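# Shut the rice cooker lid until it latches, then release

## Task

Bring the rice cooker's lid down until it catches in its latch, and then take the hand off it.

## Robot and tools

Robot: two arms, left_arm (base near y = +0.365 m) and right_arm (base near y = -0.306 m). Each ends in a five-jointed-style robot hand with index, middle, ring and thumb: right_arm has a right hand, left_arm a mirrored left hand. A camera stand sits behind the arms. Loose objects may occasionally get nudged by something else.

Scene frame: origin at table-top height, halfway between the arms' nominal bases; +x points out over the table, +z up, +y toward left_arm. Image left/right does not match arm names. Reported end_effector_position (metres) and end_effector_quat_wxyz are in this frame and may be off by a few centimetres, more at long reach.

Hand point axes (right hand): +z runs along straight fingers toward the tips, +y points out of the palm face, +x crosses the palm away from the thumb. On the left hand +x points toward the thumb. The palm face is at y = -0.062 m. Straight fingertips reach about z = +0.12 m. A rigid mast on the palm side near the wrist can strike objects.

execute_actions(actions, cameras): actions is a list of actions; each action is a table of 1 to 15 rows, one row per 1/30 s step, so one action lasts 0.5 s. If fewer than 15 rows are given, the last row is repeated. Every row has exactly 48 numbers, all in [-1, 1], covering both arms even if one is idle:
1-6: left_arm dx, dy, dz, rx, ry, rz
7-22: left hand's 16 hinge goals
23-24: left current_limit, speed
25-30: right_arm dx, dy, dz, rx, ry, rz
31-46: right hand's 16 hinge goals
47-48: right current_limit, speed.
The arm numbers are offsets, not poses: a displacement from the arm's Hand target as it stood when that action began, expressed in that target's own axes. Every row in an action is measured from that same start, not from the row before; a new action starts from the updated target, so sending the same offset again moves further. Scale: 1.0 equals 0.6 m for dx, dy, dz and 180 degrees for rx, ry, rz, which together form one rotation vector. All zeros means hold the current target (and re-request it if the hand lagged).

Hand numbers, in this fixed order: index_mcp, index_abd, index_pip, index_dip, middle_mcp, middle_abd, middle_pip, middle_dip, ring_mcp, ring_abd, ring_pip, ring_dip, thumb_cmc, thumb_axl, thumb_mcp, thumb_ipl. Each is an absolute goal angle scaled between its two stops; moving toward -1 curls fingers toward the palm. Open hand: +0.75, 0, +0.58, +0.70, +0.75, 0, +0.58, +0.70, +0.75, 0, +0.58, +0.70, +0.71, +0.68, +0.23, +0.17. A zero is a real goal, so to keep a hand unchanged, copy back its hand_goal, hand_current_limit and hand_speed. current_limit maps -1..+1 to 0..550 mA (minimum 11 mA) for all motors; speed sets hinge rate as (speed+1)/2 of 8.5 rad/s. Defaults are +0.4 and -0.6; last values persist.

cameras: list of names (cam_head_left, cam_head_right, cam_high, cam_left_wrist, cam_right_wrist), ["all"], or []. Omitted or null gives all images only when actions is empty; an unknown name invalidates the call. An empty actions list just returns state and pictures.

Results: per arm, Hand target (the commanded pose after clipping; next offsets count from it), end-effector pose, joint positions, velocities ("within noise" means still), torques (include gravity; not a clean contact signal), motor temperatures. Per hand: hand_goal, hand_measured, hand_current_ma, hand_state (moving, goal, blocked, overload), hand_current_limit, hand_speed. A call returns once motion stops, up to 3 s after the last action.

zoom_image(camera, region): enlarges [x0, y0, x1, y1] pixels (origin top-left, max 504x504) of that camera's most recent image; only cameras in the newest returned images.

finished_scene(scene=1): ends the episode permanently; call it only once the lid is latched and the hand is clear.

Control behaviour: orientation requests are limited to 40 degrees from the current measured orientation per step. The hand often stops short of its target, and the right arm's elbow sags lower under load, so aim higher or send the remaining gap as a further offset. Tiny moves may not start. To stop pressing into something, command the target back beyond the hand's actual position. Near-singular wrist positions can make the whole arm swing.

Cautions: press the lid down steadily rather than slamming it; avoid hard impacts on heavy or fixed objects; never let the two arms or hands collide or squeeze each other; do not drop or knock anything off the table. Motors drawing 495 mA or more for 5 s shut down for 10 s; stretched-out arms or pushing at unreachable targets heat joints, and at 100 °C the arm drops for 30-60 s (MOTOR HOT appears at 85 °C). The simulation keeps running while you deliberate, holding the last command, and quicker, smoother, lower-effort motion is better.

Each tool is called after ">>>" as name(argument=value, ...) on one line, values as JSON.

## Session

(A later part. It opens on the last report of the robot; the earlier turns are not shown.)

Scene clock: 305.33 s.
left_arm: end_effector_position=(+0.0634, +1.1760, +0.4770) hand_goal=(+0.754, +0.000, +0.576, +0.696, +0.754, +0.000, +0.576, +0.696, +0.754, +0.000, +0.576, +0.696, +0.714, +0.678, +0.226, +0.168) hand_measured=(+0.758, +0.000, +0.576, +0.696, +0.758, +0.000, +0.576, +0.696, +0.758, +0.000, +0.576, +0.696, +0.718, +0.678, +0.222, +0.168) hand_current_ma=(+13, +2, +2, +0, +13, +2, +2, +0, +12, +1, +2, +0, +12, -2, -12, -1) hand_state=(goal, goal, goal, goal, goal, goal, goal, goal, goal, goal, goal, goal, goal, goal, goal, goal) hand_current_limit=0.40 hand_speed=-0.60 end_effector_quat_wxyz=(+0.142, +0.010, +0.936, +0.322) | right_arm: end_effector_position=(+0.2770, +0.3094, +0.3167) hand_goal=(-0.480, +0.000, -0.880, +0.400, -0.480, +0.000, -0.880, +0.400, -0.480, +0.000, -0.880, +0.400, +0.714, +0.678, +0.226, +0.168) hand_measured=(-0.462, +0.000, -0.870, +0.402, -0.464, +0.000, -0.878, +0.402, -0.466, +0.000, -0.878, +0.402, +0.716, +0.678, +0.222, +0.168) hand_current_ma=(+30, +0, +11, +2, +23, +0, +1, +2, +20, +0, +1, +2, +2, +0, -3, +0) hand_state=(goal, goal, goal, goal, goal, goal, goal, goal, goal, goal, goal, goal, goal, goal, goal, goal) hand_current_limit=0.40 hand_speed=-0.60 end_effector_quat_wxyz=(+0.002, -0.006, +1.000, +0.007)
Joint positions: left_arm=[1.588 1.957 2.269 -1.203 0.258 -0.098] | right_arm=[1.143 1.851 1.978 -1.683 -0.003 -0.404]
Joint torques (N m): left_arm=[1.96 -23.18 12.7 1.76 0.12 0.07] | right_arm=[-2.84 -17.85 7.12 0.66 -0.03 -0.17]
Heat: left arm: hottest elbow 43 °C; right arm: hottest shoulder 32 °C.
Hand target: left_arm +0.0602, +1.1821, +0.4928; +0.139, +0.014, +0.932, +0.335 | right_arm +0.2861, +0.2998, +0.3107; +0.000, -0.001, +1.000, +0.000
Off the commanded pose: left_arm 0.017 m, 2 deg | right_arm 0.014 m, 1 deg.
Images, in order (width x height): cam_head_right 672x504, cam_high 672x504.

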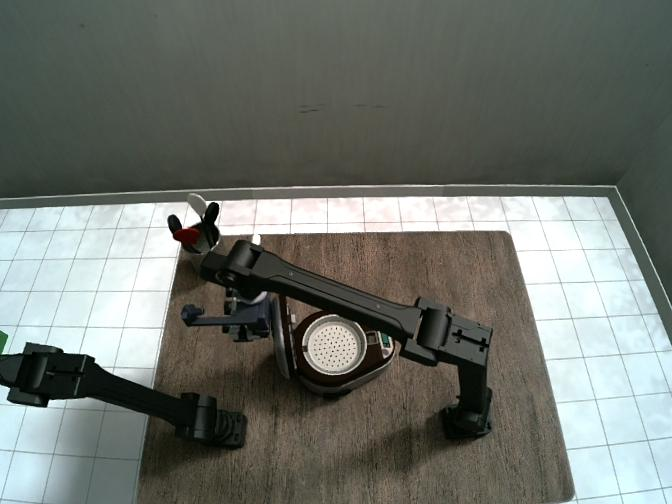

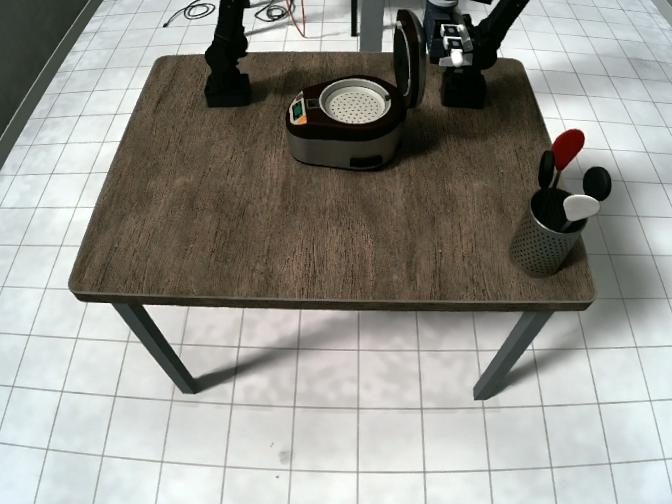

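>>> execute_actions(actions=[[[0,0,0,0,0,0,0.754,0,0.576,0.696,0.754,0,0.576,0.696,0.754,0,0.576,0.696,0.714,0.678,0.226,0.168,0.4,-0.6,0,-0.04,-0.003,0,0,0,-0.48,0,-0.88,0.4,-0.48,0,-0.88,0.4,-0.48,0,-0.88,0.4,0.714,0.678,0.226,0.168,0.4,-0.6]],[[0,0,0,0,0,0,0.754,0,0.576,0.696,0.754,0,0.576,0.696,0.754,0,0.576,0.696,0.714,0.678,0.226,0.168,0.4,-0.6,0,-0.045,0.003,0,0,0,-0.48,0,-0.88,0.4,-0.48,0,-0.88,0.4,-0.48,0,-0.88,0.4,0.714,0.678,0.226,0.168,0.4,-0.6]],[[0,0,0,0,0,0,0.754,0,0.576,0.696,0.754,0,0.576,0.696,0.754,0,0.576,0.696,0.714,0.678,0.226,0.168,0.4,-0.6,0,-0.045,0.013,0,0,0,-0.48,0,-0.88,0.4,-0.48,0,-0.88,0.4,-0.48,0,-0.88,0.4,0.714,0.678,0.226,0.168,0.4,-0.6]]], cameras=["cam_head_right","cam_high"])

>>> zoom_image(camera="cam_high", region=[290, 0, 510, 160])

>>> zoom_image(camera="cam_head_right", region=[120, 180, 420, 410])

Scene clock: 315.93 s.
left_arm: end_effector_position=(+0.0634, +1.1760, +0.4770) hand_goal=(+0.754, +0.000, +0.576, +0.696, +0.754, +0.000, +0.576, +0.696, +0.754, +0.000, +0.576, +0.696, +0.714, +0.678, +0.226, +0.168) hand_measured=(+0.758, +0.000, +0.576, +0.696, +0.758, +0.000, +0.576, +0.696, +0.758, +0.000, +0.576, +0.696, +0.718, +0.678, +0.222, +0.168) hand_current_ma=(+13, +2, +2, +0, +13, +2, +2, +0, +12, +1, +2, +0, +12, -2, -12, -1) hand_state=(goal, goal, goal, goal, goal, goal, goal, goal, goal, goal, goal, goal, goal, goal, goal, goal) hand_current_limit=0.40 hand_speed=-0.60 end_effector_quat_wxyz=(+0.142, +0.010, +0.936, +0.322) | right_arm: end_effector_position=(+0.2797, +0.2299, +0.3123) hand_goal=(-0.480, +0.000, -0.880, +0.400, -0.480, +0.000, -0.880, +0.400, -0.480, +0.000, -0.880, +0.400, +0.714, +0.678, +0.226, +0.168) hand_measured=(-0.462, +0.000, -0.870, +0.402, -0.464, +0.000, -0.878, +0.402, -0.466, +0.000, -0.878, +0.402, +0.716, +0.678, +0.222, +0.168) hand_current_ma=(+30, +0, +11, +2, +23, +0, +1, +2, +20, +0, +1, +2, +1, +0, -3, +0) hand_state=(goal, goal, goal, goal, goal, goal, goal, goal, goal, goal, goal, goal, goal, goal, goal, goal) hand_current_limit=0.40 hand_speed=-0.60 end_effector_quat_wxyz=(+0.002, -0.005, +1.000, +0.008)
Joint positions: left_arm=[1.588 1.957 2.269 -1.203 0.258 -0.098] | right_arm=[1.078 1.644 1.687 -1.597 -0.003 -0.468]
Joint torques (N m): left_arm=[1.85 -23.12 12.67 1.77 0.11 0.08] | right_arm=[-2.96 -15.15 7.02 0.92 -0.06 -0.19]
Heat: left arm: hottest elbow 43 °C; right arm: hottest shoulder 33 °C.
Hand target: left_arm +0.0602, +1.1821, +0.4928; +0.139, +0.014, +0.932, +0.335 | right_arm +0.2861, +0.2220, +0.3029; +0.000, -0.001, +1.000, +0.000
Off the commanded pose: left_arm 0.017 m, 2 deg | right_arm 0.014 m, 1 deg.
Images, in order (width x height): cam_head_right 672x504, cam_high 672x504.

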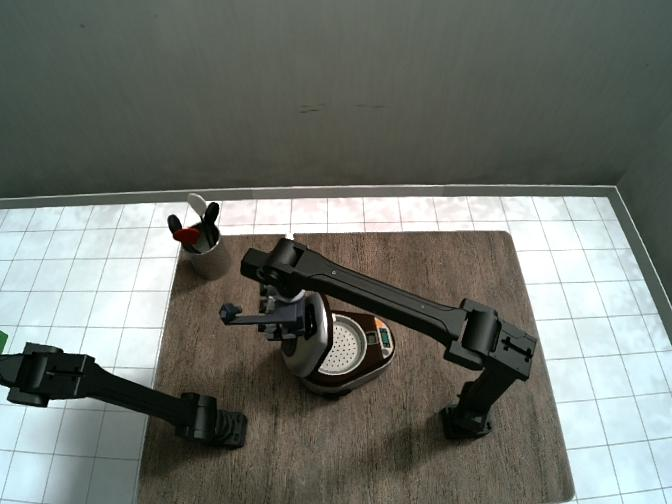

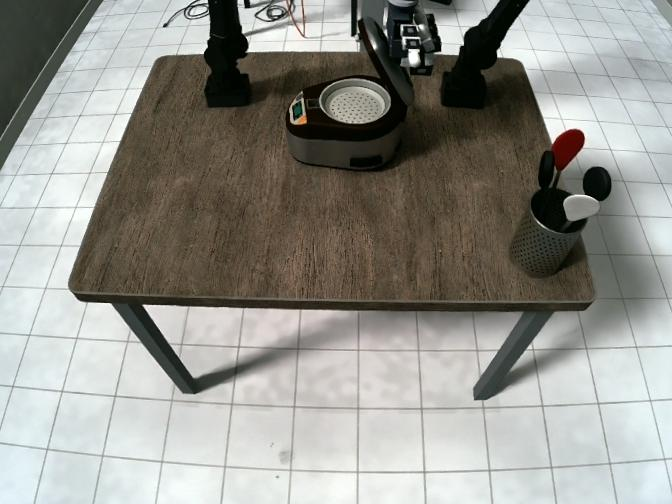

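Scaled by 2.291 from the camera's 672x504 image, which has a finer 960x720 frame.

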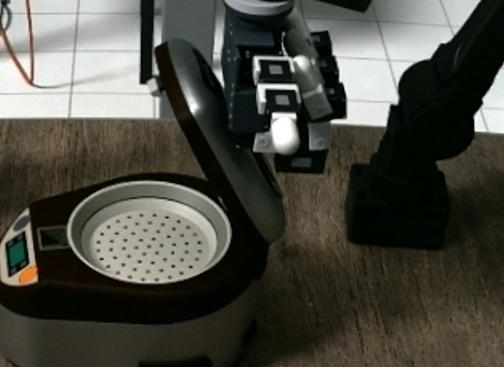

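Scaled by 1.680 from the camera's 672x504 image, which has a finer 960x720 frame.

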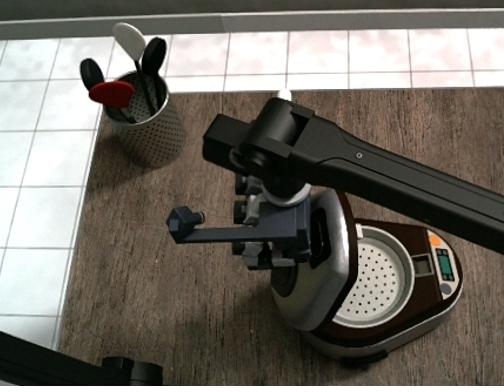

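>>> execute_actions(actions=[[[0,0,0,0,0,0,0.754,0,0.576,0.696,0.754,0,0.576,0.696,0.754,0,0.576,0.696,0.714,0.678,0.226,0.168,0.4,-0.6,0,-0.08,0.0267,0,0,0,-0.48,0,-0.88,0.4,-0.48,0,-0.88,0.4,-0.48,0,-0.88,0.4,0.714,0.678,0.226,0.168,0.4,-0.6]],[[0,0,0,0,0,0,0.754,0,0.576,0.696,0.754,0,0.576,0.696,0.754,0,0.576,0.696,0.714,0.678,0.226,0.168,0.4,-0.6,0,-0.0733,0.0383,0,0,0,-0.48,0,-0.88,0.4,-0.48,0,-0.88,0.4,-0.48,0,-0.88,0.4,0.714,0.678,0.226,0.168,0.4,-0.6]],[[0,0,0,0,0,0,0.754,0,0.576,0.696,0.754,0,0.576,0.696,0.754,0,0.576,0.696,0.714,0.678,0.226,0.168,0.4,-0.6,0,-0.055,0.0483,0,0,0,-0.48,0,-0.88,0.4,-0.48,0,-0.88,0.4,-0.48,0,-0.88,0.4,0.714,0.678,0.226,0.168,0.4,-0.6]]], cameras=["cam_head_right","cam_high"])

>>> zoom_image(camera="cam_high", region=[260, 0, 480, 190])

>>> zoom_image(camera="cam_head_right", region=[160, 180, 460, 410])

Scene clock: 333.97 s.
left_arm: end_effector_position=(+0.0634, +1.1760, +0.4770) hand_goal=(+0.754, +0.000, +0.576, +0.696, +0.754, +0.000, +0.576, +0.696, +0.754, +0.000, +0.576, +0.696, +0.714, +0.678, +0.226, +0.168) hand_measured=(+0.758, +0.000, +0.576, +0.696, +0.758, +0.000, +0.576, +0.696, +0.758, +0.000, +0.576, +0.696, +0.718, +0.678, +0.222, +0.168) hand_current_ma=(+13, +2, +2, +0, +13, +2, +2, +0, +12, +1, +2, +0, +12, -2, -12, -1) hand_state=(goal, goal, goal, goal, goal, goal, goal, goal, goal, goal, goal, goal, goal, goal, goal, goal) hand_current_limit=0.40 hand_speed=-0.60 end_effector_quat_wxyz=(+0.142, +0.010, +0.936, +0.322) | right_arm: end_effector_position=(+0.2841, +0.1039, +0.2459) hand_goal=(-0.480, +0.000, -0.880, +0.400, -0.480, +0.000, -0.880, +0.400, -0.480, +0.000, -0.880, +0.400, +0.714, +0.678, +0.226, +0.168) hand_measured=(-0.464, +0.000, -0.870, +0.402, -0.476, +0.000, -0.878, +0.402, -0.466, +0.000, -0.878, +0.402, +0.716, +0.678, +0.222, +0.168) hand_current_ma=(+25, +0, +12, +2, +3, +0, +1, +2, +20, +0, +1, +2, +1, +0, -3, +0) hand_state=(goal, goal, goal, goal, goal, goal, goal, goal, goal, goal, goal, goal, goal, goal, goal, goal) hand_current_limit=0.40 hand_speed=-0.60 end_effector_quat_wxyz=(+0.004, -0.003, +1.000, +0.006)
Joint positions: left_arm=[1.588 1.957 2.269 -1.203 0.258 -0.098] | right_arm=[0.928 1.377 1.214 -1.393 -0.001 -0.614]
Joint torques (N m): left_arm=[1.73 -23.06 12.67 1.77 0.12 0.08] | right_arm=[-1.73 -10.23 6.95 0.98 -0.15 -0.15]
Heat: left arm: hottest elbow 44 °C; right arm: hottest shoulder 33 °C.
Hand target: left_arm +0.0602, +1.1821, +0.4928; +0.139, +0.014, +0.932, +0.335 | right_arm +0.2866, +0.0969, +0.2349; +0.000, -0.001, +1.000, +0.000
Off the commanded pose: left_arm 0.017 m, 2 deg | right_arm 0.013 m, 1 deg.
Images, in order (width x height): cam_head_right 672x504, cam_high 672x504.

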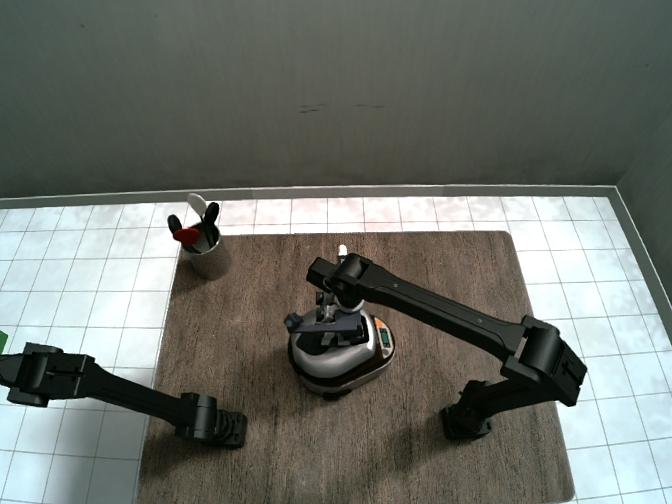

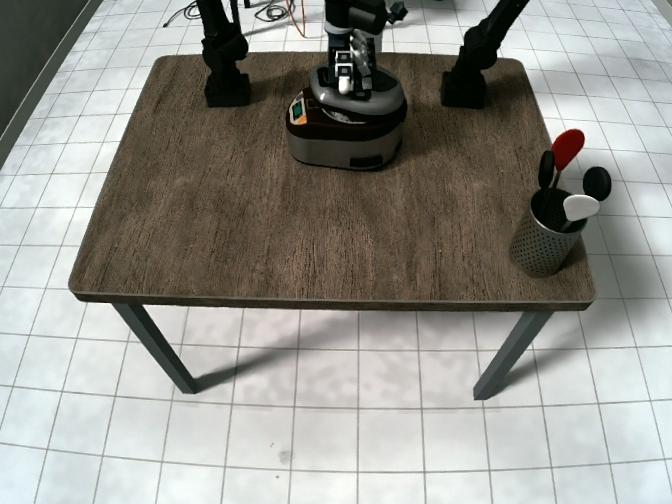

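Scaled by 2.291 from the camera's 672x504 image, which has a finer 960x720 frame.

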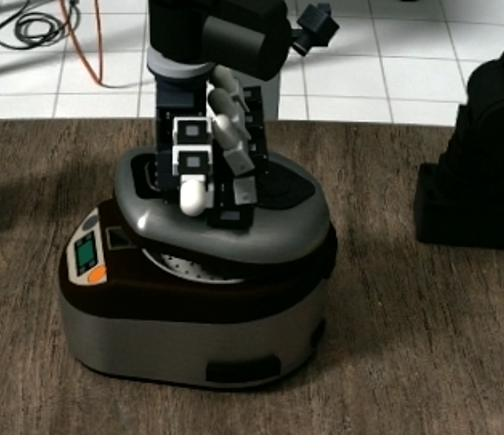

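Scaled by 1.680 from the camera's 672x504 image, which has a finer 960x720 frame.

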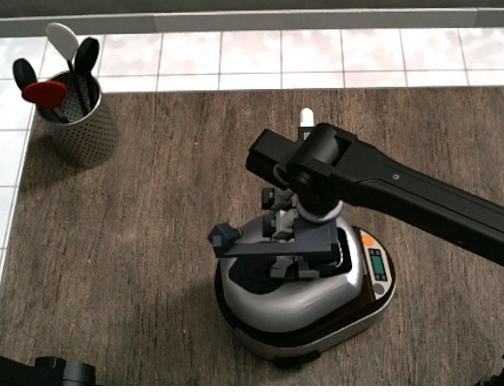

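>>> zoom_image(camera="cam_head_right", region=[280, 290, 410, 410])

>>> zoom_image(camera="cam_high", region=[270, 40, 420, 170])

Scaled by 3.877 from the camera's 672x504 image, which has a finer 960x720 frame.

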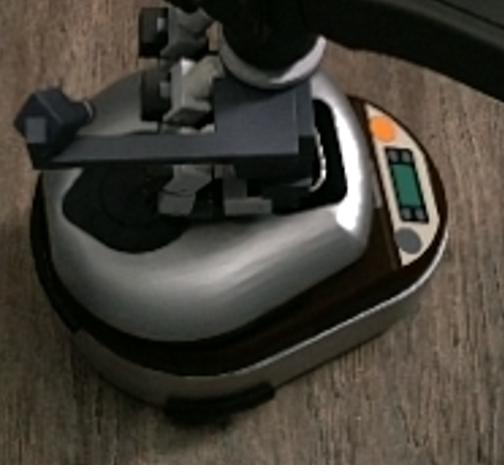

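Scaled by 3.360 from the camera's 672x504 image, which has a finer 960x720 frame.

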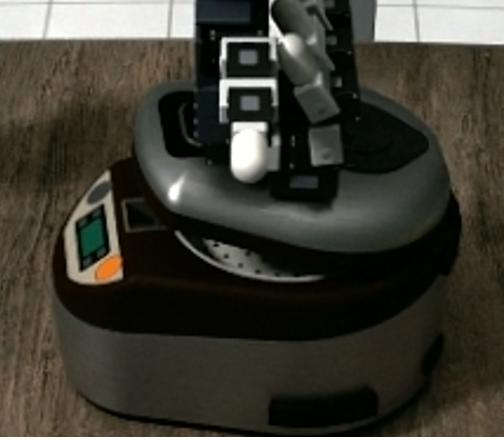

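>>> execute_actions(actions=[[[0,0,0,0,0,0,0.754,0,0.576,0.696,0.754,0,0.576,0.696,0.754,0,0.576,0.696,0.714,0.678,0.226,0.168,0.4,-0.6,0.01,-0.02,-0.05,0,0,0,-0.48,0,-0.88,0.4,-0.48,0,-0.88,0.4,-0.48,0,-0.88,0.4,0.714,0.678,0.226,0.168,0.4,-0.6]],[[0,0,0,0,0,0,0.754,0,0.576,0.696,0.754,0,0.576,0.696,0.754,0,0.576,0.696,0.714,0.678,0.226,0.168,0.4,-0.6,0.01,-0.065,0,0,0,0,-0.48,0,-0.88,0.4,-0.48,0,-0.88,0.4,-0.48,0,-0.88,0.4,0.714,0.678,0.226,0.168,0.4,-0.6]]], cameras=["cam_head_right","cam_high"])

>>> zoom_image(camera="cam_high", region=[270, 40, 420, 170])

>>> zoom_image(camera="cam_head_right", region=[280, 290, 410, 410])

Scene clock: 351.67 s.
left_arm: end_effector_position=(+0.0634, +1.1760, +0.4770) hand_goal=(+0.754, +0.000, +0.576, +0.696, +0.754, +0.000, +0.576, +0.696, +0.754, +0.000, +0.576, +0.696, +0.714, +0.678, +0.226, +0.168) hand_measured=(+0.758, +0.000, +0.576, +0.696, +0.758, +0.000, +0.576, +0.696, +0.758, +0.000, +0.576, +0.696, +0.718, +0.678, +0.222, +0.168) hand_current_ma=(+13, +2, +2, +0, +13, +2, +2, +0, +12, +1, +2, +0, +12, -2, -12, -1) hand_state=(goal, goal, goal, goal, goal, goal, goal, goal, goal, goal, goal, goal, goal, goal, goal, goal) hand_current_limit=0.40 hand_speed=-0.60 end_effector_quat_wxyz=(+0.142, +0.010, +0.936, +0.322) | right_arm: end_effector_position=(+0.2759, +0.0550, +0.2780) hand_goal=(-0.480, +0.000, -0.880, +0.400, -0.480, +0.000, -0.880, +0.400, -0.480, +0.000, -0.880, +0.400, +0.714, +0.678, +0.226, +0.168) hand_measured=(-0.464, +0.000, -0.870, +0.402, -0.476, +0.000, -0.878, +0.402, -0.466, +0.000, -0.878, +0.402, +0.716, +0.678, +0.222, +0.168) hand_current_ma=(+26, +0, +12, +2, +3, +0, +1, +2, +20, +0, +1, +2, +1, +0, -3, +0) hand_state=(goal, goal, goal, goal, goal, goal, goal, goal, goal, goal, goal, goal, goal, goal, goal, goal) hand_current_limit=0.40 hand_speed=-0.60 end_effector_quat_wxyz=(+0.011, -0.002, +1.000, +0.015)
Joint positions: left_arm=[1.588 1.957 2.269 -1.203 0.258 -0.098] | right_arm=[0.869 1.237 1.166 -1.463 -0.001 -0.671]
Joint torques (N m): left_arm=[1.96 -23.12 12.68 1.74 0.12 0.09] | right_arm=[-2.08 -8.47 6.87 0.42 -0.22 -0.13]
Heat: left arm: hottest elbow 44 °C; right arm: hottest shoulder 32 °C.
Hand target: left_arm +0.0602, +1.1821, +0.4928; +0.139, +0.014, +0.932, +0.335 | right_arm +0.2747, +0.0460, +0.2650; +0.000, -0.001, +1.000, +0.000
Off the commanded pose: left_arm 0.017 m, 2 deg | right_arm 0.016 m, 2 deg.
Images, in order (width x height): cam_head_right 672x504, cam_high 672x504.

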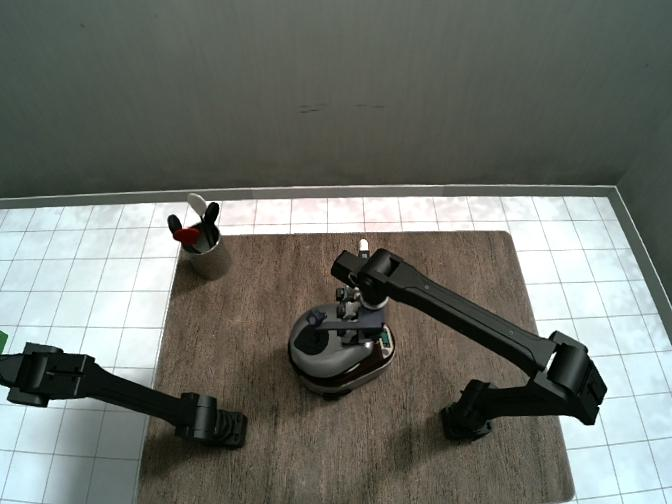

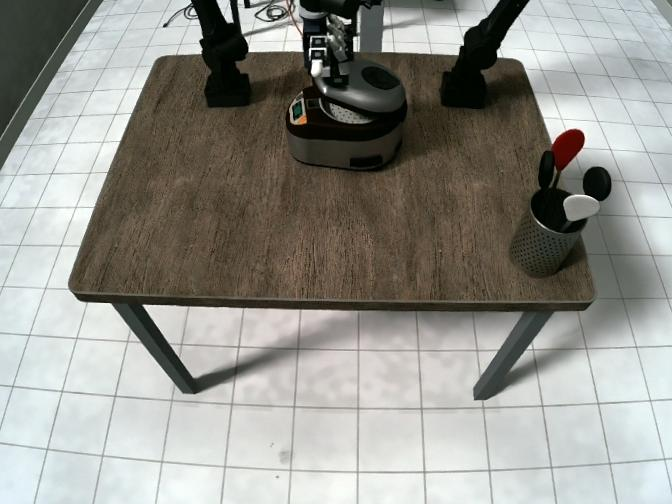

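Scaled by 3.360 from the camera's 672x504 image, which has a finer 960x720 frame.

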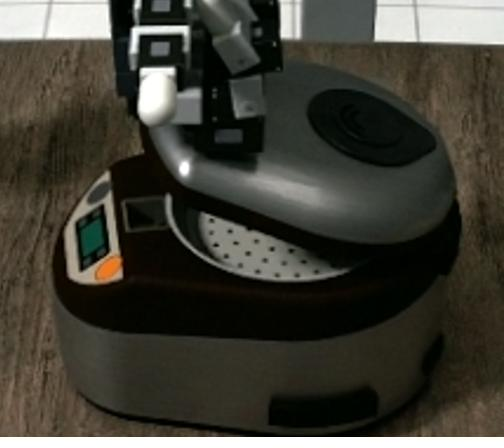

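Scaled by 3.877 from the camera's 672x504 image, which has a finer 960x720 frame.

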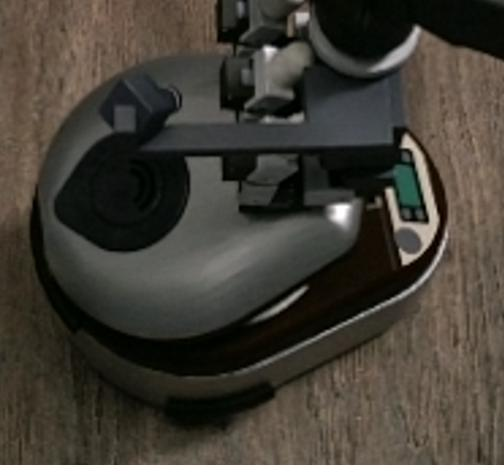

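>>> execute_actions(actions=[[[0,0,0,0,0,0,0.754,0,0.576,0.696,0.754,0,0.576,0.696,0.754,0,0.576,0.696,0.714,0.678,0.226,0.168,0.4,-0.6,0,0,0.05,0,0,0,-0.48,0,-0.88,0.4,-0.48,0,-0.88,0.4,-0.48,0,-0.88,0.4,0.714,0.678,0.226,0.168,0.4,-0.6]],[[0,0,0,0,0,0,0.754,0,0.576,0.696,0.754,0,0.576,0.696,0.754,0,0.576,0.696,0.714,0.678,0.226,0.168,0.4,-0.6,0,0,0.05,0,0,0,-0.48,0,-0.88,0.4,-0.48,0,-0.88,0.4,-0.48,0,-0.88,0.4,0.714,0.678,0.226,0.168,0.4,-0.6]]], cameras=["cam_head_right","cam_high"])

>>> zoom_image(camera="cam_high", region=[270, 40, 420, 170])

>>> zoom_image(camera="cam_head_right", region=[280, 290, 410, 410])

Scene clock: 360.80 s.
left_arm: end_effector_position=(+0.0634, +1.1760, +0.4770) hand_goal=(+0.754, +0.000, +0.576, +0.696, +0.754, +0.000, +0.576, +0.696, +0.754, +0.000, +0.576, +0.696, +0.714, +0.678, +0.226, +0.168) hand_measured=(+0.758, +0.000, +0.576, +0.696, +0.758, +0.000, +0.576, +0.696, +0.758, +0.000, +0.576, +0.696, +0.718, +0.678, +0.222, +0.168) hand_current_ma=(+13, +2, +2, +0, +13, +2, +2, +0, +12, +1, +2, +0, +12, -2, -12, -1) hand_state=(goal, goal, goal, goal, goal, goal, goal, goal, goal, goal, goal, goal, goal, goal, goal, goal) hand_current_limit=0.40 hand_speed=-0.60 end_effector_quat_wxyz=(+0.142, +0.010, +0.936, +0.322) | right_arm: end_effector_position=(+0.2724, +0.0505, +0.2248) hand_goal=(-0.480, +0.000, -0.880, +0.400, -0.480, +0.000, -0.880, +0.400, -0.480, +0.000, -0.880, +0.400, +0.714, +0.678, +0.226, +0.168) hand_measured=(-0.464, +0.000, -0.870, +0.402, -0.476, +0.000, -0.878, +0.402, -0.468, +0.000, -0.878, +0.402, +0.716, +0.678, +0.222, +0.168) hand_current_ma=(+26, +0, +12, +2, +3, +0, +1, +2, +17, +0, +1, +2, +1, +0, -3, +0) hand_state=(goal, goal, goal, goal, goal, goal, goal, goal, goal, goal, goal, goal, goal, goal, goal, goal) hand_current_limit=0.40 hand_speed=-0.60 end_effector_quat_wxyz=(+0.010, -0.004, +1.000, +0.013)
Joint positions: left_arm=[1.588 1.957 2.269 -1.203 0.258 -0.098] | right_arm=[0.869 1.245 1.032 -1.325 0 -0.674]
Joint torques (N m): left_arm=[1.9 -23.06 12.67 1.78 0.11 0.08] | right_arm=[-1.55 -6.59 6.8 1.24 -0.23 -0.19]
Heat: left arm: hottest elbow 44 °C; right arm: hottest shoulder 32 °C.
Hand target: left_arm +0.0602, +1.1821, +0.4928; +0.139, +0.014, +0.932, +0.335 | right_arm +0.2746, +0.0460, +0.2050; +0.000, -0.001, +1.000, +0.000
Off the commanded pose: left_arm 0.017 m, 2 deg | right_arm 0.021 m, 2 deg.
Images, in order (width x height): cam_head_right 672x504, cam_high 672x504.

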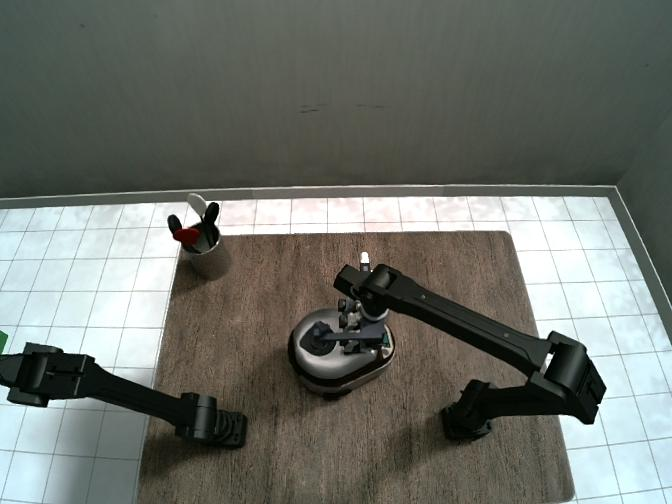

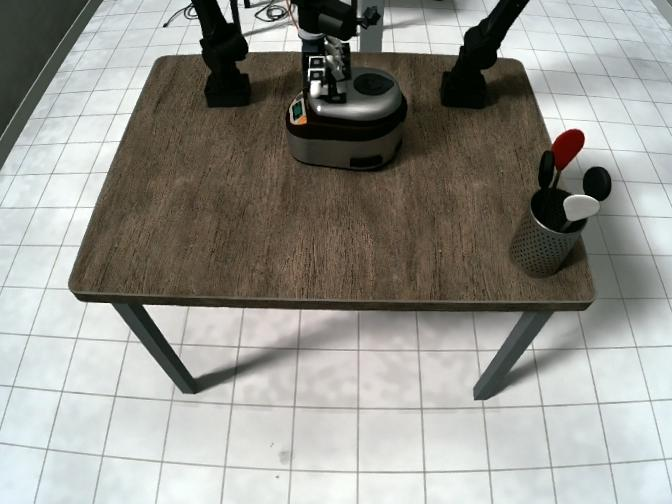

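Scaled by 3.360 from the camera's 672x504 image, which has a finer 960x720 frame.

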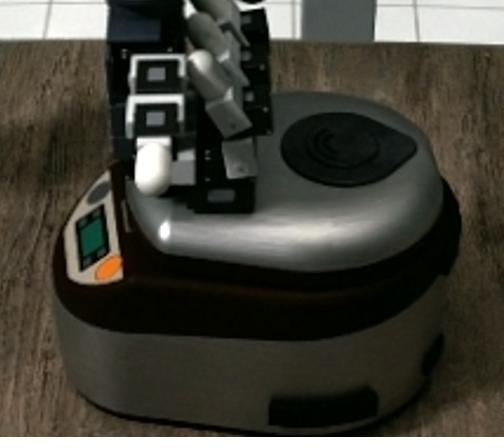

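Scaled by 3.877 from the camera's 672x504 image, which has a finer 960x720 frame.

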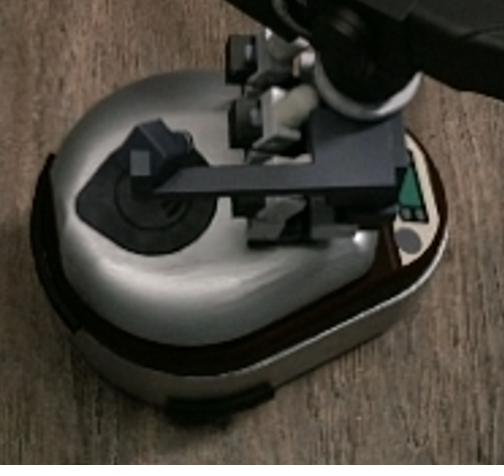

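>>> execute_actions(actions=[[[0,0,0,0,0,0,0.754,0,0.576,0.696,0.754,0,0.576,0.696,0.754,0,0.576,0.696,0.714,0.678,0.226,0.168,0.4,-0.6,0,0,0.035,0,0,0,-0.48,0,-0.88,0.4,-0.48,0,-0.88,0.4,-0.48,0,-0.88,0.4,0.714,0.678,0.226,0.168,0.4,-0.6]]], cameras=["cam_head_right","cam_high"])

>>> zoom_image(camera="cam_high", region=[270, 40, 420, 170])

Scene clock: 373.83 s.
left_arm: end_effector_position=(+0.0634, +1.1760, +0.4770) hand_goal=(+0.754, +0.000, +0.576, +0.696, +0.754, +0.000, +0.576, +0.696, +0.754, +0.000, +0.576, +0.696, +0.714, +0.678, +0.226, +0.168) hand_measured=(+0.758, +0.000, +0.576, +0.696, +0.758, +0.000, +0.576, +0.696, +0.758, +0.000, +0.576, +0.696, +0.718, +0.678, +0.222, +0.168) hand_current_ma=(+13, +2, +2, +0, +13, +2, +2, +0, +12, +1, +2, +0, +12, -2, -12, -1) hand_state=(goal, goal, goal, goal, goal, goal, goal, goal, goal, goal, goal, goal, goal, goal, goal, goal) hand_current_limit=0.40 hand_speed=-0.60 end_effector_quat_wxyz=(+0.142, +0.010, +0.936, +0.322) | right_arm: end_effector_position=(+0.2728, +0.0529, +0.2198) hand_goal=(-0.480, +0.000, -0.880, +0.400, -0.480, +0.000, -0.880, +0.400, -0.480, +0.000, -0.880, +0.400, +0.714, +0.678, +0.226, +0.168) hand_measured=(-0.462, +0.000, -0.870, +0.402, -0.476, +0.000, -0.878, +0.402, -0.486, +0.000, -0.878, +0.402, +0.716, +0.678, +0.222, +0.168) hand_current_ma=(+27, +0, +12, +2, +3, +0, +1, +2, -6, +0, +1, +2, +1, +0, -4, +0) hand_state=(goal, goal, goal, goal, goal, goal, goal, goal, goal, goal, goal, goal, goal, goal, goal, goal) hand_current_limit=0.40 hand_speed=-0.60 end_effector_quat_wxyz=(+0.015, -0.008, +1.000, +0.023)
Joint positions: left_arm=[1.588 1.957 2.269 -1.203 0.258 -0.098] | right_arm=[0.867 1.241 1.011 -1.285 -0.006 -0.684]
Joint torques (N m): left_arm=[1.9 -23.18 12.64 1.77 0.12 0.08] | right_arm=[-2.26 -5.36 5.2 1.96 0.01 -0.11]
Heat: left arm: hottest elbow 44 °C; right arm: hottest shoulder 31 °C.
Hand target: left_arm +0.0602, +1.1821, +0.4928; +0.139, +0.014, +0.932, +0.335 | right_arm +0.2746, +0.0459, +0.1839; +0.000, -0.001, +1.000, +0.000
Off the commanded pose: left_arm 0.017 m, 2 deg | right_arm 0.036 m, 3 deg.
Images, in order (width x height): cam_head_right 672x504, cam_high 672x504.

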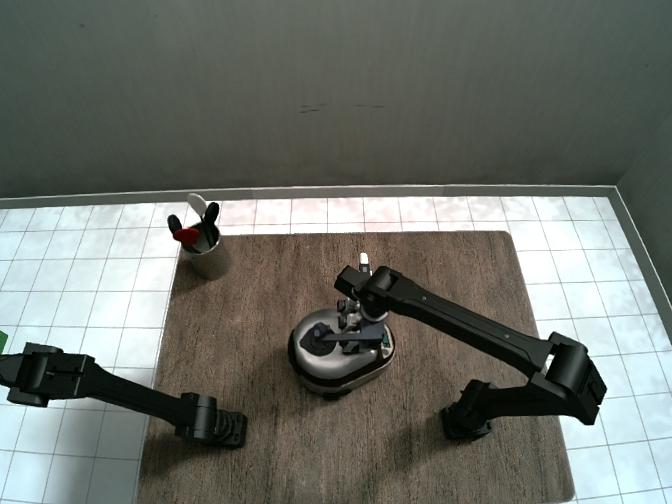

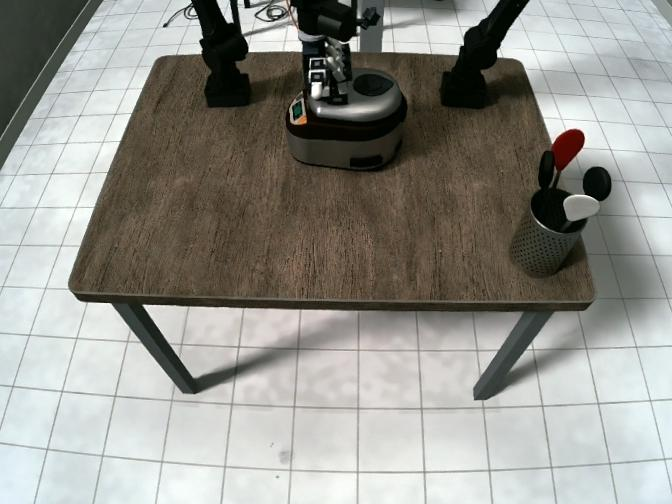

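Scaled by 3.360 from the camera's 672x504 image, which has a finer 960x720 frame.

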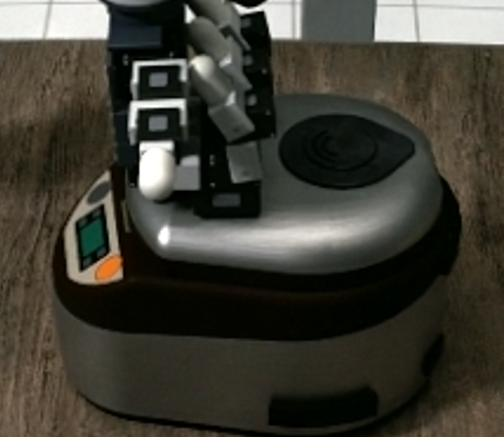

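>>> execute_actions(actions=[[[0,0,0,0,0,0,0.754,0,0.576,0.696,0.754,0,0.576,0.696,0.754,0,0.576,0.696,0.714,0.678,0.226,0.168,0.4,-0.6,0,0,0.035,0,0,0,-0.48,0,-0.88,0.4,-0.48,0,-0.88,0.4,-0.48,0,-0.88,0.4,0.714,0.678,0.226,0.168,0.4,-0.6]]], cameras=["cam_high"])

>>> zoom_image(camera="cam_high", region=[270, 40, 420, 170])

Scene clock: 379.10 s.
left_arm: end_effector_position=(+0.0634, +1.1760, +0.4770) hand_goal=(+0.754, +0.000, +0.576, +0.696, +0.754, +0.000, +0.576, +0.696, +0.754, +0.000, +0.576, +0.696, +0.714, +0.678, +0.226, +0.168) hand_measured=(+0.758, +0.000, +0.576, +0.696, +0.758, +0.000, +0.576, +0.696, +0.758, +0.000, +0.576, +0.696, +0.718, +0.678, +0.222, +0.168) hand_current_ma=(+13, +2, +2, +0, +13, +2, +2, +0, +12, +1, +2, +0, +12, -2, -12, -1) hand_state=(goal, goal, goal, goal, goal, goal, goal, goal, goal, goal, goal, goal, goal, goal, goal, goal) hand_current_limit=0.40 hand_speed=-0.60 end_effector_quat_wxyz=(+0.142, +0.010, +0.936, +0.322) | right_arm: end_effector_position=(+0.2720, +0.0531, +0.2208) hand_goal=(-0.480, +0.000, -0.880, +0.400, -0.480, +0.000, -0.880, +0.400, -0.480, +0.000, -0.880, +0.400, +0.714, +0.678, +0.226, +0.168) hand_measured=(-0.462, +0.000, -0.870, +0.402, -0.476, +0.000, -0.878, +0.402, -0.492, +0.000, -0.874, +0.402, +0.716, +0.678, +0.222, +0.168) hand_current_ma=(+27, +0, +12, +2, +3, +0, +1, +2, -14, +0, +6, +2, +1, +0, -4, +0) hand_state=(goal, goal, goal, goal, goal, goal, goal, goal, goal, goal, goal, goal, goal, goal, goal, goal) hand_current_limit=0.40 hand_speed=-0.60 end_effector_quat_wxyz=(+0.024, -0.011, +0.999, +0.038)
Joint positions: left_arm=[1.588 1.957 2.269 -1.203 0.258 -0.098] | right_arm=[0.865 1.219 0.985 -1.246 -0.011 -0.693]
Joint torques (N m): left_arm=[1.85 -23.3 12.67 1.76 0.12 0.08] | right_arm=[-1.38 -2.49 3.95 2.77 0.21 0]
Heat: left arm: hottest elbow 44 °C; right arm: hottest shoulder 31 °C.
Hand target: left_arm +0.0602, +1.1821, +0.4928; +0.139, +0.014, +0.932, +0.335 | right_arm +0.2747, +0.0460, +0.1631; +0.000, -0.001, +1.000, +0.000
Off the commanded pose: left_arm 0.017 m, 2 deg | right_arm 0.058 m, 5 deg.
Images, in order (width x height): cam_high 672x504.

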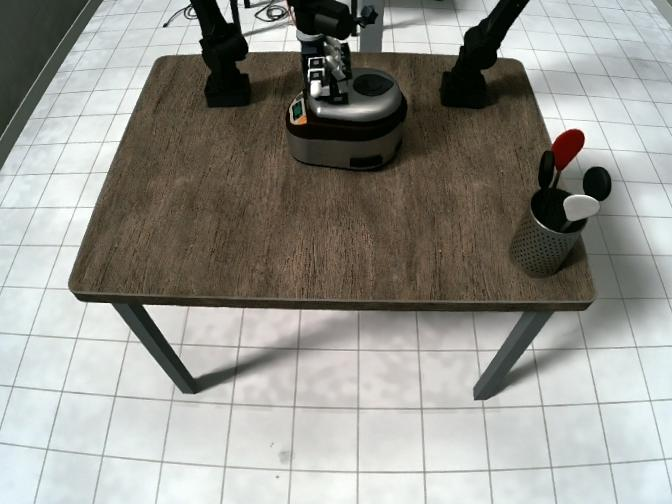

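Scaled by 3.360 from the camera's 672x504 image, which has a finer 960x720 frame.

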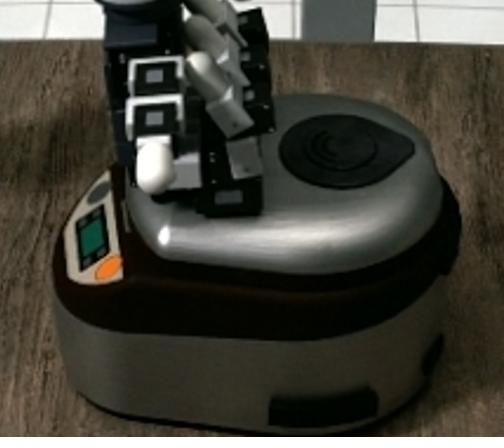

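>>> execute_actions(actions=[[[0,0,0,0,0,0,0.754,0,0.576,0.696,0.754,0,0.576,0.696,0.754,0,0.576,0.696,0.714,0.678,0.226,0.168,0.4,-0.6,0,0,0.04,0,0,0,-0.48,0,-0.88,0.4,-0.48,0,-0.88,0.4,-0.48,0,-0.88,0.4,0.714,0.678,0.226,0.168,0.4,-0.6]]], cameras=["cam_high"])

>>> zoom_image(camera="cam_high", region=[270, 40, 420, 170])

Scene clock: 384.73 s.
left_arm: end_effector_position=(+0.0634, +1.1760, +0.4770) hand_goal=(+0.754, +0.000, +0.576, +0.696, +0.754, +0.000, +0.576, +0.696, +0.754, +0.000, +0.576, +0.696, +0.714, +0.678, +0.226, +0.168) hand_measured=(+0.758, +0.000, +0.576, +0.696, +0.758, +0.000, +0.576, +0.696, +0.758, +0.000, +0.576, +0.696, +0.718, +0.678, +0.222, +0.168) hand_current_ma=(+13, +2, +2, +0, +13, +2, +2, +0, +12, +1, +2, +0, +12, -2, -12, -1) hand_state=(goal, goal, goal, goal, goal, goal, goal, goal, goal, goal, goal, goal, goal, goal, goal, goal) hand_current_limit=0.40 hand_speed=-0.60 end_effector_quat_wxyz=(+0.142, +0.010, +0.936, +0.322) | right_arm: end_effector_position=(+0.2714, +0.0548, +0.2203) hand_goal=(-0.480, +0.000, -0.880, +0.400, -0.480, +0.000, -0.880, +0.400, -0.480, +0.000, -0.880, +0.400, +0.714, +0.678, +0.226, +0.168) hand_measured=(-0.462, +0.000, -0.870, +0.402, -0.476, +0.000, -0.878, +0.402, -0.502, +0.000, -0.864, +0.404, +0.716, +0.678, +0.222, +0.168) hand_current_ma=(+27, +0, +12, +2, +3, +0, +1, +2, -39, +0, +24, +3, +1, +0, -4, +0) hand_state=(goal, goal, goal, goal, goal, goal, goal, goal, blocked, goal, goal, goal, goal, goal, goal, goal) hand_current_limit=0.40 hand_speed=-0.60 end_effector_quat_wxyz=(+0.033, -0.015, +0.998, +0.057)
Joint positions: left_arm=[1.588 1.957 2.269 -1.203 0.258 -0.098] | right_arm=[0.863 1.2 0.956 -1.197 -0.021 -0.7]
Joint torques (N m): left_arm=[1.9 -23.18 12.68 1.78 0.11 0.08] | right_arm=[-1.26 0.26 2.54 3.1 0.68 0.13]
Heat: left arm: hottest elbow 44 °C; right arm: hottest elbow 31 °C.
Hand target: left_arm +0.0602, +1.1821, +0.4928; +0.139, +0.014, +0.932, +0.335 | right_arm +0.2747, +0.0459, +0.1389; +0.000, -0.001, +1.000, +0.000
Off the commanded pose: left_arm 0.017 m, 2 deg | right_arm 0.082 m, 8 deg.
Images, in order (width x height): cam_high 672x504.

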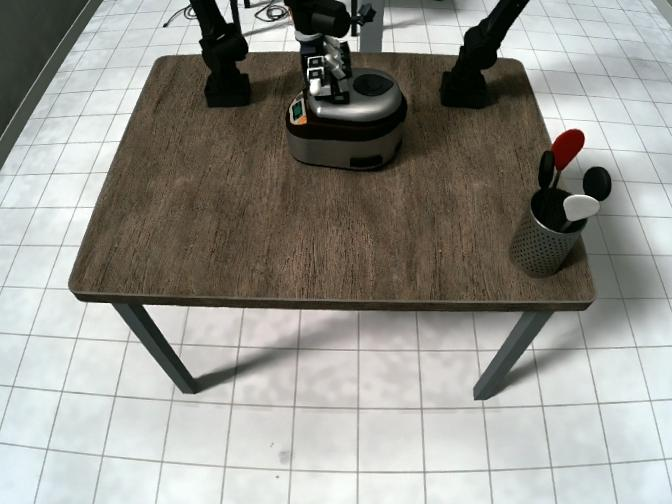

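Scaled by 3.360 from the camera's 672x504 image, which has a finer 960x720 frame.

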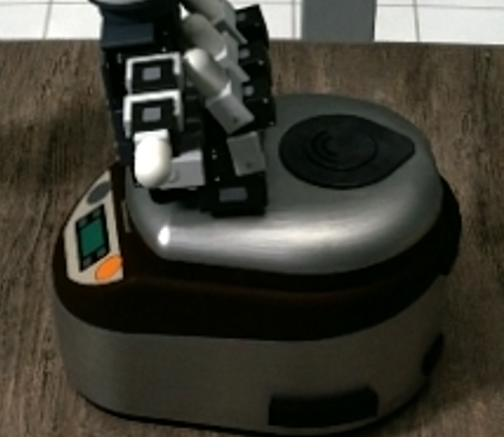

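>>> execute_actions(actions=[[[0,0,0,0,0,0,0.754,0,0.576,0.696,0.754,0,0.576,0.696,0.754,0,0.576,0.696,0.714,0.678,0.226,0.168,0.4,-0.6,0,0,-0.08,0,0,0,-0.48,0,-0.88,0.4,-0.48,0,-0.88,0.4,-0.48,0,-0.88,0.4,0.714,0.678,0.226,0.168,0.4,-0.6]],[[0,0,0,0,0,0,0.754,0,0.576,0.696,0.754,0,0.576,0.696,0.754,0,0.576,0.696,0.714,0.678,0.226,0.168,0.4,-0.6,0,0,-0.08,0,0,0,-0.48,0,-0.88,0.4,-0.48,0,-0.88,0.4,-0.48,0,-0.88,0.4,0.714,0.678,0.226,0.168,0.4,-0.6]],[[0,0,0,0,0,0,0.754,0,0.576,0.696,0.754,0,0.576,0.696,0.754,0,0.576,0.696,0.714,0.678,0.226,0.168,0.4,-0.6,0,0,-0.04,0,0,0,-0.48,0,-0.88,0.4,-0.48,0,-0.88,0.4,-0.48,0,-0.88,0.4,0.714,0.678,0.226,0.168,0.4,-0.6]]], cameras=["cam_high"])

>>> zoom_image(camera="cam_high", region=[270, 40, 420, 170])

Scene clock: 395.07 s.
left_arm: end_effector_position=(+0.0634, +1.1760, +0.4770) hand_goal=(+0.754, +0.000, +0.576, +0.696, +0.754, +0.000, +0.576, +0.696, +0.754, +0.000, +0.576, +0.696, +0.714, +0.678, +0.226, +0.168) hand_measured=(+0.758, +0.000, +0.576, +0.696, +0.758, +0.000, +0.576, +0.696, +0.758, +0.000, +0.576, +0.696, +0.718, +0.678, +0.222, +0.168) hand_current_ma=(+13, +2, +2, +0, +13, +2, +2, +0, +12, +1, +2, +0, +12, -2, -12, -1) hand_state=(goal, goal, goal, goal, goal, goal, goal, goal, goal, goal, goal, goal, goal, goal, goal, goal) hand_current_limit=0.40 hand_speed=-0.60 end_effector_quat_wxyz=(+0.142, +0.010, +0.936, +0.322) | right_arm: end_effector_position=(+0.2623, +0.0362, +0.2396) hand_goal=(-0.480, +0.000, -0.880, +0.400, -0.480, +0.000, -0.880, +0.400, -0.480, +0.000, -0.880, +0.400, +0.714, +0.678, +0.226, +0.168) hand_measured=(-0.464, +0.000, -0.868, +0.404, -0.474, +0.000, -0.878, +0.402, -0.474, +0.000, -0.878, +0.402, +0.716, +0.678, +0.222, +0.168) hand_current_ma=(+24, +0, +13, +2, +6, +0, +1, +2, +5, +0, +2, +2, +1, +0, -4, +0) hand_state=(goal, goal, goal, goal, goal, goal, goal, goal, goal, goal, goal, goal, goal, goal, goal, goal) hand_current_limit=0.40 hand_speed=-0.60 end_effector_quat_wxyz=(-0.011, -0.007, +1.000, -0.012)
Joint positions: left_arm=[1.588 1.957 2.269 -1.203 0.258 -0.098] | right_arm=[0.863 1.232 1.075 -1.447 -0.002 -0.686]
Joint torques (N m): left_arm=[1.9 -23 12.68 1.73 0.11 0.09] | right_arm=[-1.9 -7.36 12.44 0.09 -0.17 -0.05]
Heat: left arm: hottest elbow 44 °C; right arm: hottest elbow 31 °C.
Hand target: left_arm +0.0602, +1.1821, +0.4928; +0.139, +0.014, +0.932, +0.335 | right_arm +0.2746, +0.0460, +0.2590; +0.000, -0.001, +1.000, +0.000
Off the commanded pose: left_arm 0.017 m, 2 deg | right_arm 0.025 m, 2 deg.
Images, in order (width x height): cam_high 672x504.

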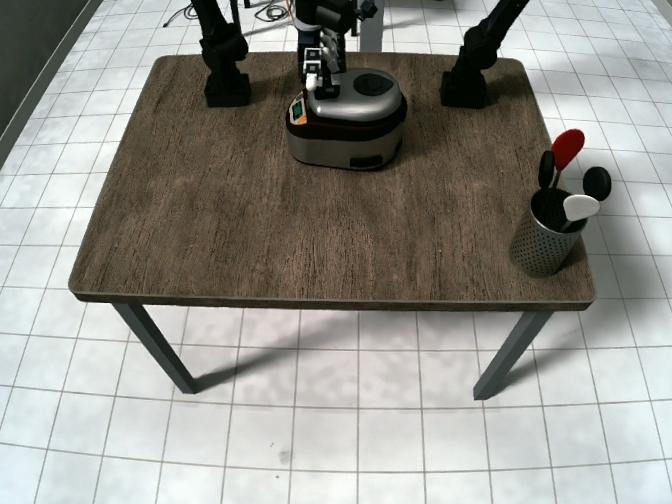

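Scaled by 3.360 from the camera's 672x504 image, which has a finer 960x720 frame.

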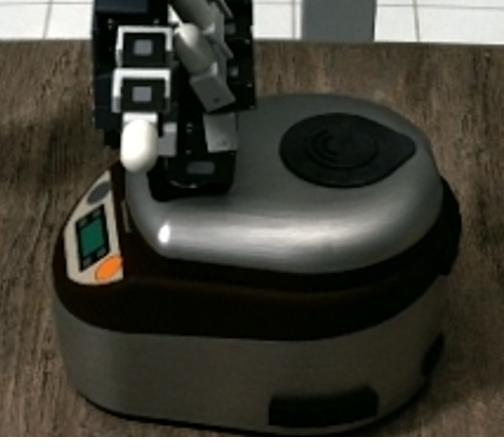

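>>> execute_actions(actions=[[[0,0,0,0,0,0,0.754,0,0.576,0.696,0.754,0,0.576,0.696,0.754,0,0.576,0.696,0.714,0.678,0.226,0.168,0.4,-0.6,0,0,-0.05,0,0,0,-0.48,0,-0.88,0.4,-0.48,0,-0.88,0.4,-0.48,0,-0.88,0.4,0.714,0.678,0.226,0.168,0.4,-0.6]],[[0,0,0,0,0,0,0.754,0,0.576,0.696,0.754,0,0.576,0.696,0.754,0,0.576,0.696,0.714,0.678,0.226,0.168,0.4,-0.6,0,0,-0.1,0,0,0,-0.48,0,-0.88,0.4,-0.48,0,-0.88,0.4,-0.48,0,-0.88,0.4,0.714,0.678,0.226,0.168,0.4,-0.6]]], cameras=["cam_high","cam_head_right"])

>>> zoom_image(camera="cam_high", region=[270, 40, 420, 170])

>>> zoom_image(camera="cam_head_right", region=[280, 290, 410, 410])

Scene clock: 403.13 s.
left_arm: end_effector_position=(+0.0634, +1.1760, +0.4770) hand_goal=(+0.754, +0.000, +0.576, +0.696, +0.754, +0.000, +0.576, +0.696, +0.754, +0.000, +0.576, +0.696, +0.714, +0.678, +0.226, +0.168) hand_measured=(+0.758, +0.000, +0.576, +0.696, +0.758, +0.000, +0.576, +0.696, +0.758, +0.000, +0.576, +0.696, +0.718, +0.678, +0.222, +0.168) hand_current_ma=(+13, +2, +2, +0, +13, +2, +2, +0, +12, +1, +2, +0, +12, -2, -12, -1) hand_state=(goal, goal, goal, goal, goal, goal, goal, goal, goal, goal, goal, goal, goal, goal, goal, goal) hand_current_limit=0.40 hand_speed=-0.60 end_effector_quat_wxyz=(+0.142, +0.010, +0.936, +0.322) | right_arm: end_effector_position=(+0.2646, +0.0389, +0.3321) hand_goal=(-0.480, +0.000, -0.880, +0.400, -0.480, +0.000, -0.880, +0.400, -0.480, +0.000, -0.880, +0.400, +0.714, +0.678, +0.226, +0.168) hand_measured=(-0.464, +0.000, -0.868, +0.404, -0.472, +0.000, -0.878, +0.402, -0.474, +0.000, -0.878, +0.402, +0.716, +0.678, +0.222, +0.168) hand_current_ma=(+24, +0, +13, +2, +8, +0, +1, +2, +7, +0, +2, +2, +1, +0, -4, +0) hand_state=(goal, goal, goal, goal, goal, goal, goal, goal, goal, goal, goal, goal, goal, goal, goal, goal) hand_current_limit=0.40 hand_speed=-0.60 end_effector_quat_wxyz=(-0.009, -0.007, +1.000, -0.010)
Joint positions: left_arm=[1.588 1.957 2.269 -1.203 0.258 -0.098] | right_arm=[0.863 1.228 1.313 -1.682 -0.001 -0.686]
Joint torques (N m): left_arm=[1.9 -23.18 12.67 1.77 0.11 0.08] | right_arm=[-1.38 -7.06 12.33 0.16 -0.16 -0.04]
Heat: left arm: hottest elbow 44 °C; right arm: hottest elbow 32 °C.
Hand target: left_arm +0.0602, +1.1821, +0.4928; +0.139, +0.014, +0.932, +0.335 | right_arm +0.2745, +0.0459, +0.3488; +0.000, -0.001, +1.000, +0.000
Off the commanded pose: left_arm 0.017 m, 2 deg | right_arm 0.021 m, 2 deg.
Images, in order (width x height): cam_head_right 672x504, cam_high 672x504.

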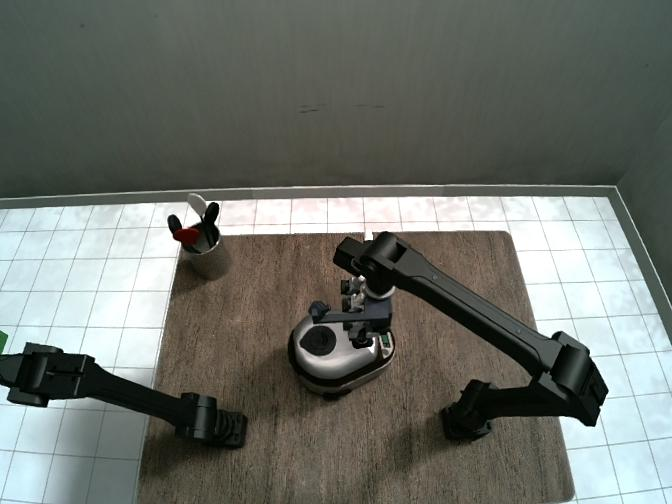

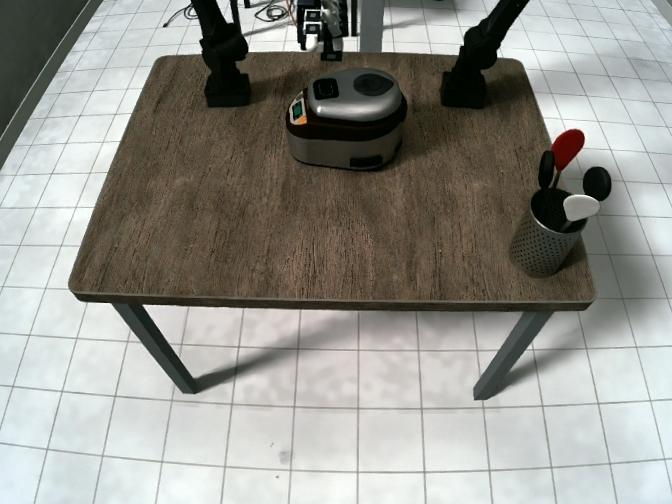

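Scaled by 3.360 from the camera's 672x504 image, which has a finer 960x720 frame.

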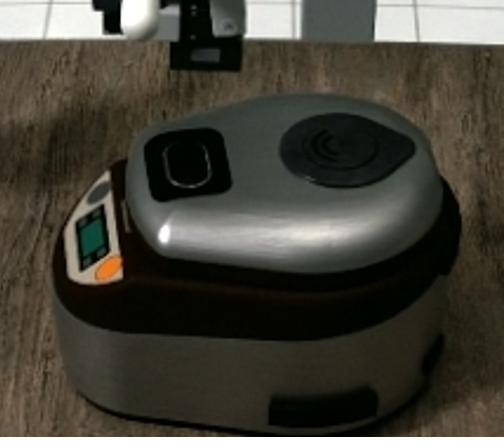

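Scaled by 3.877 from the camera's 672x504 image, which has a finer 960x720 frame.

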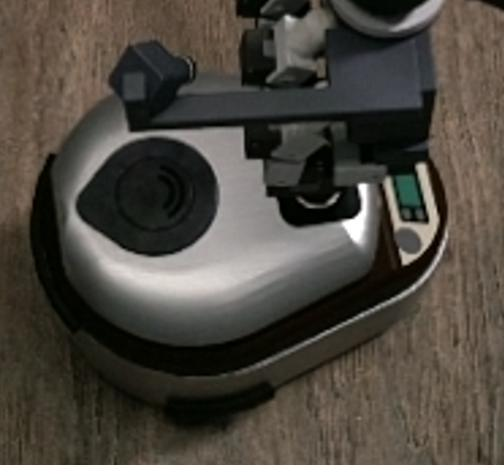

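>>> finished_scene()

The scene is finished: the task was done.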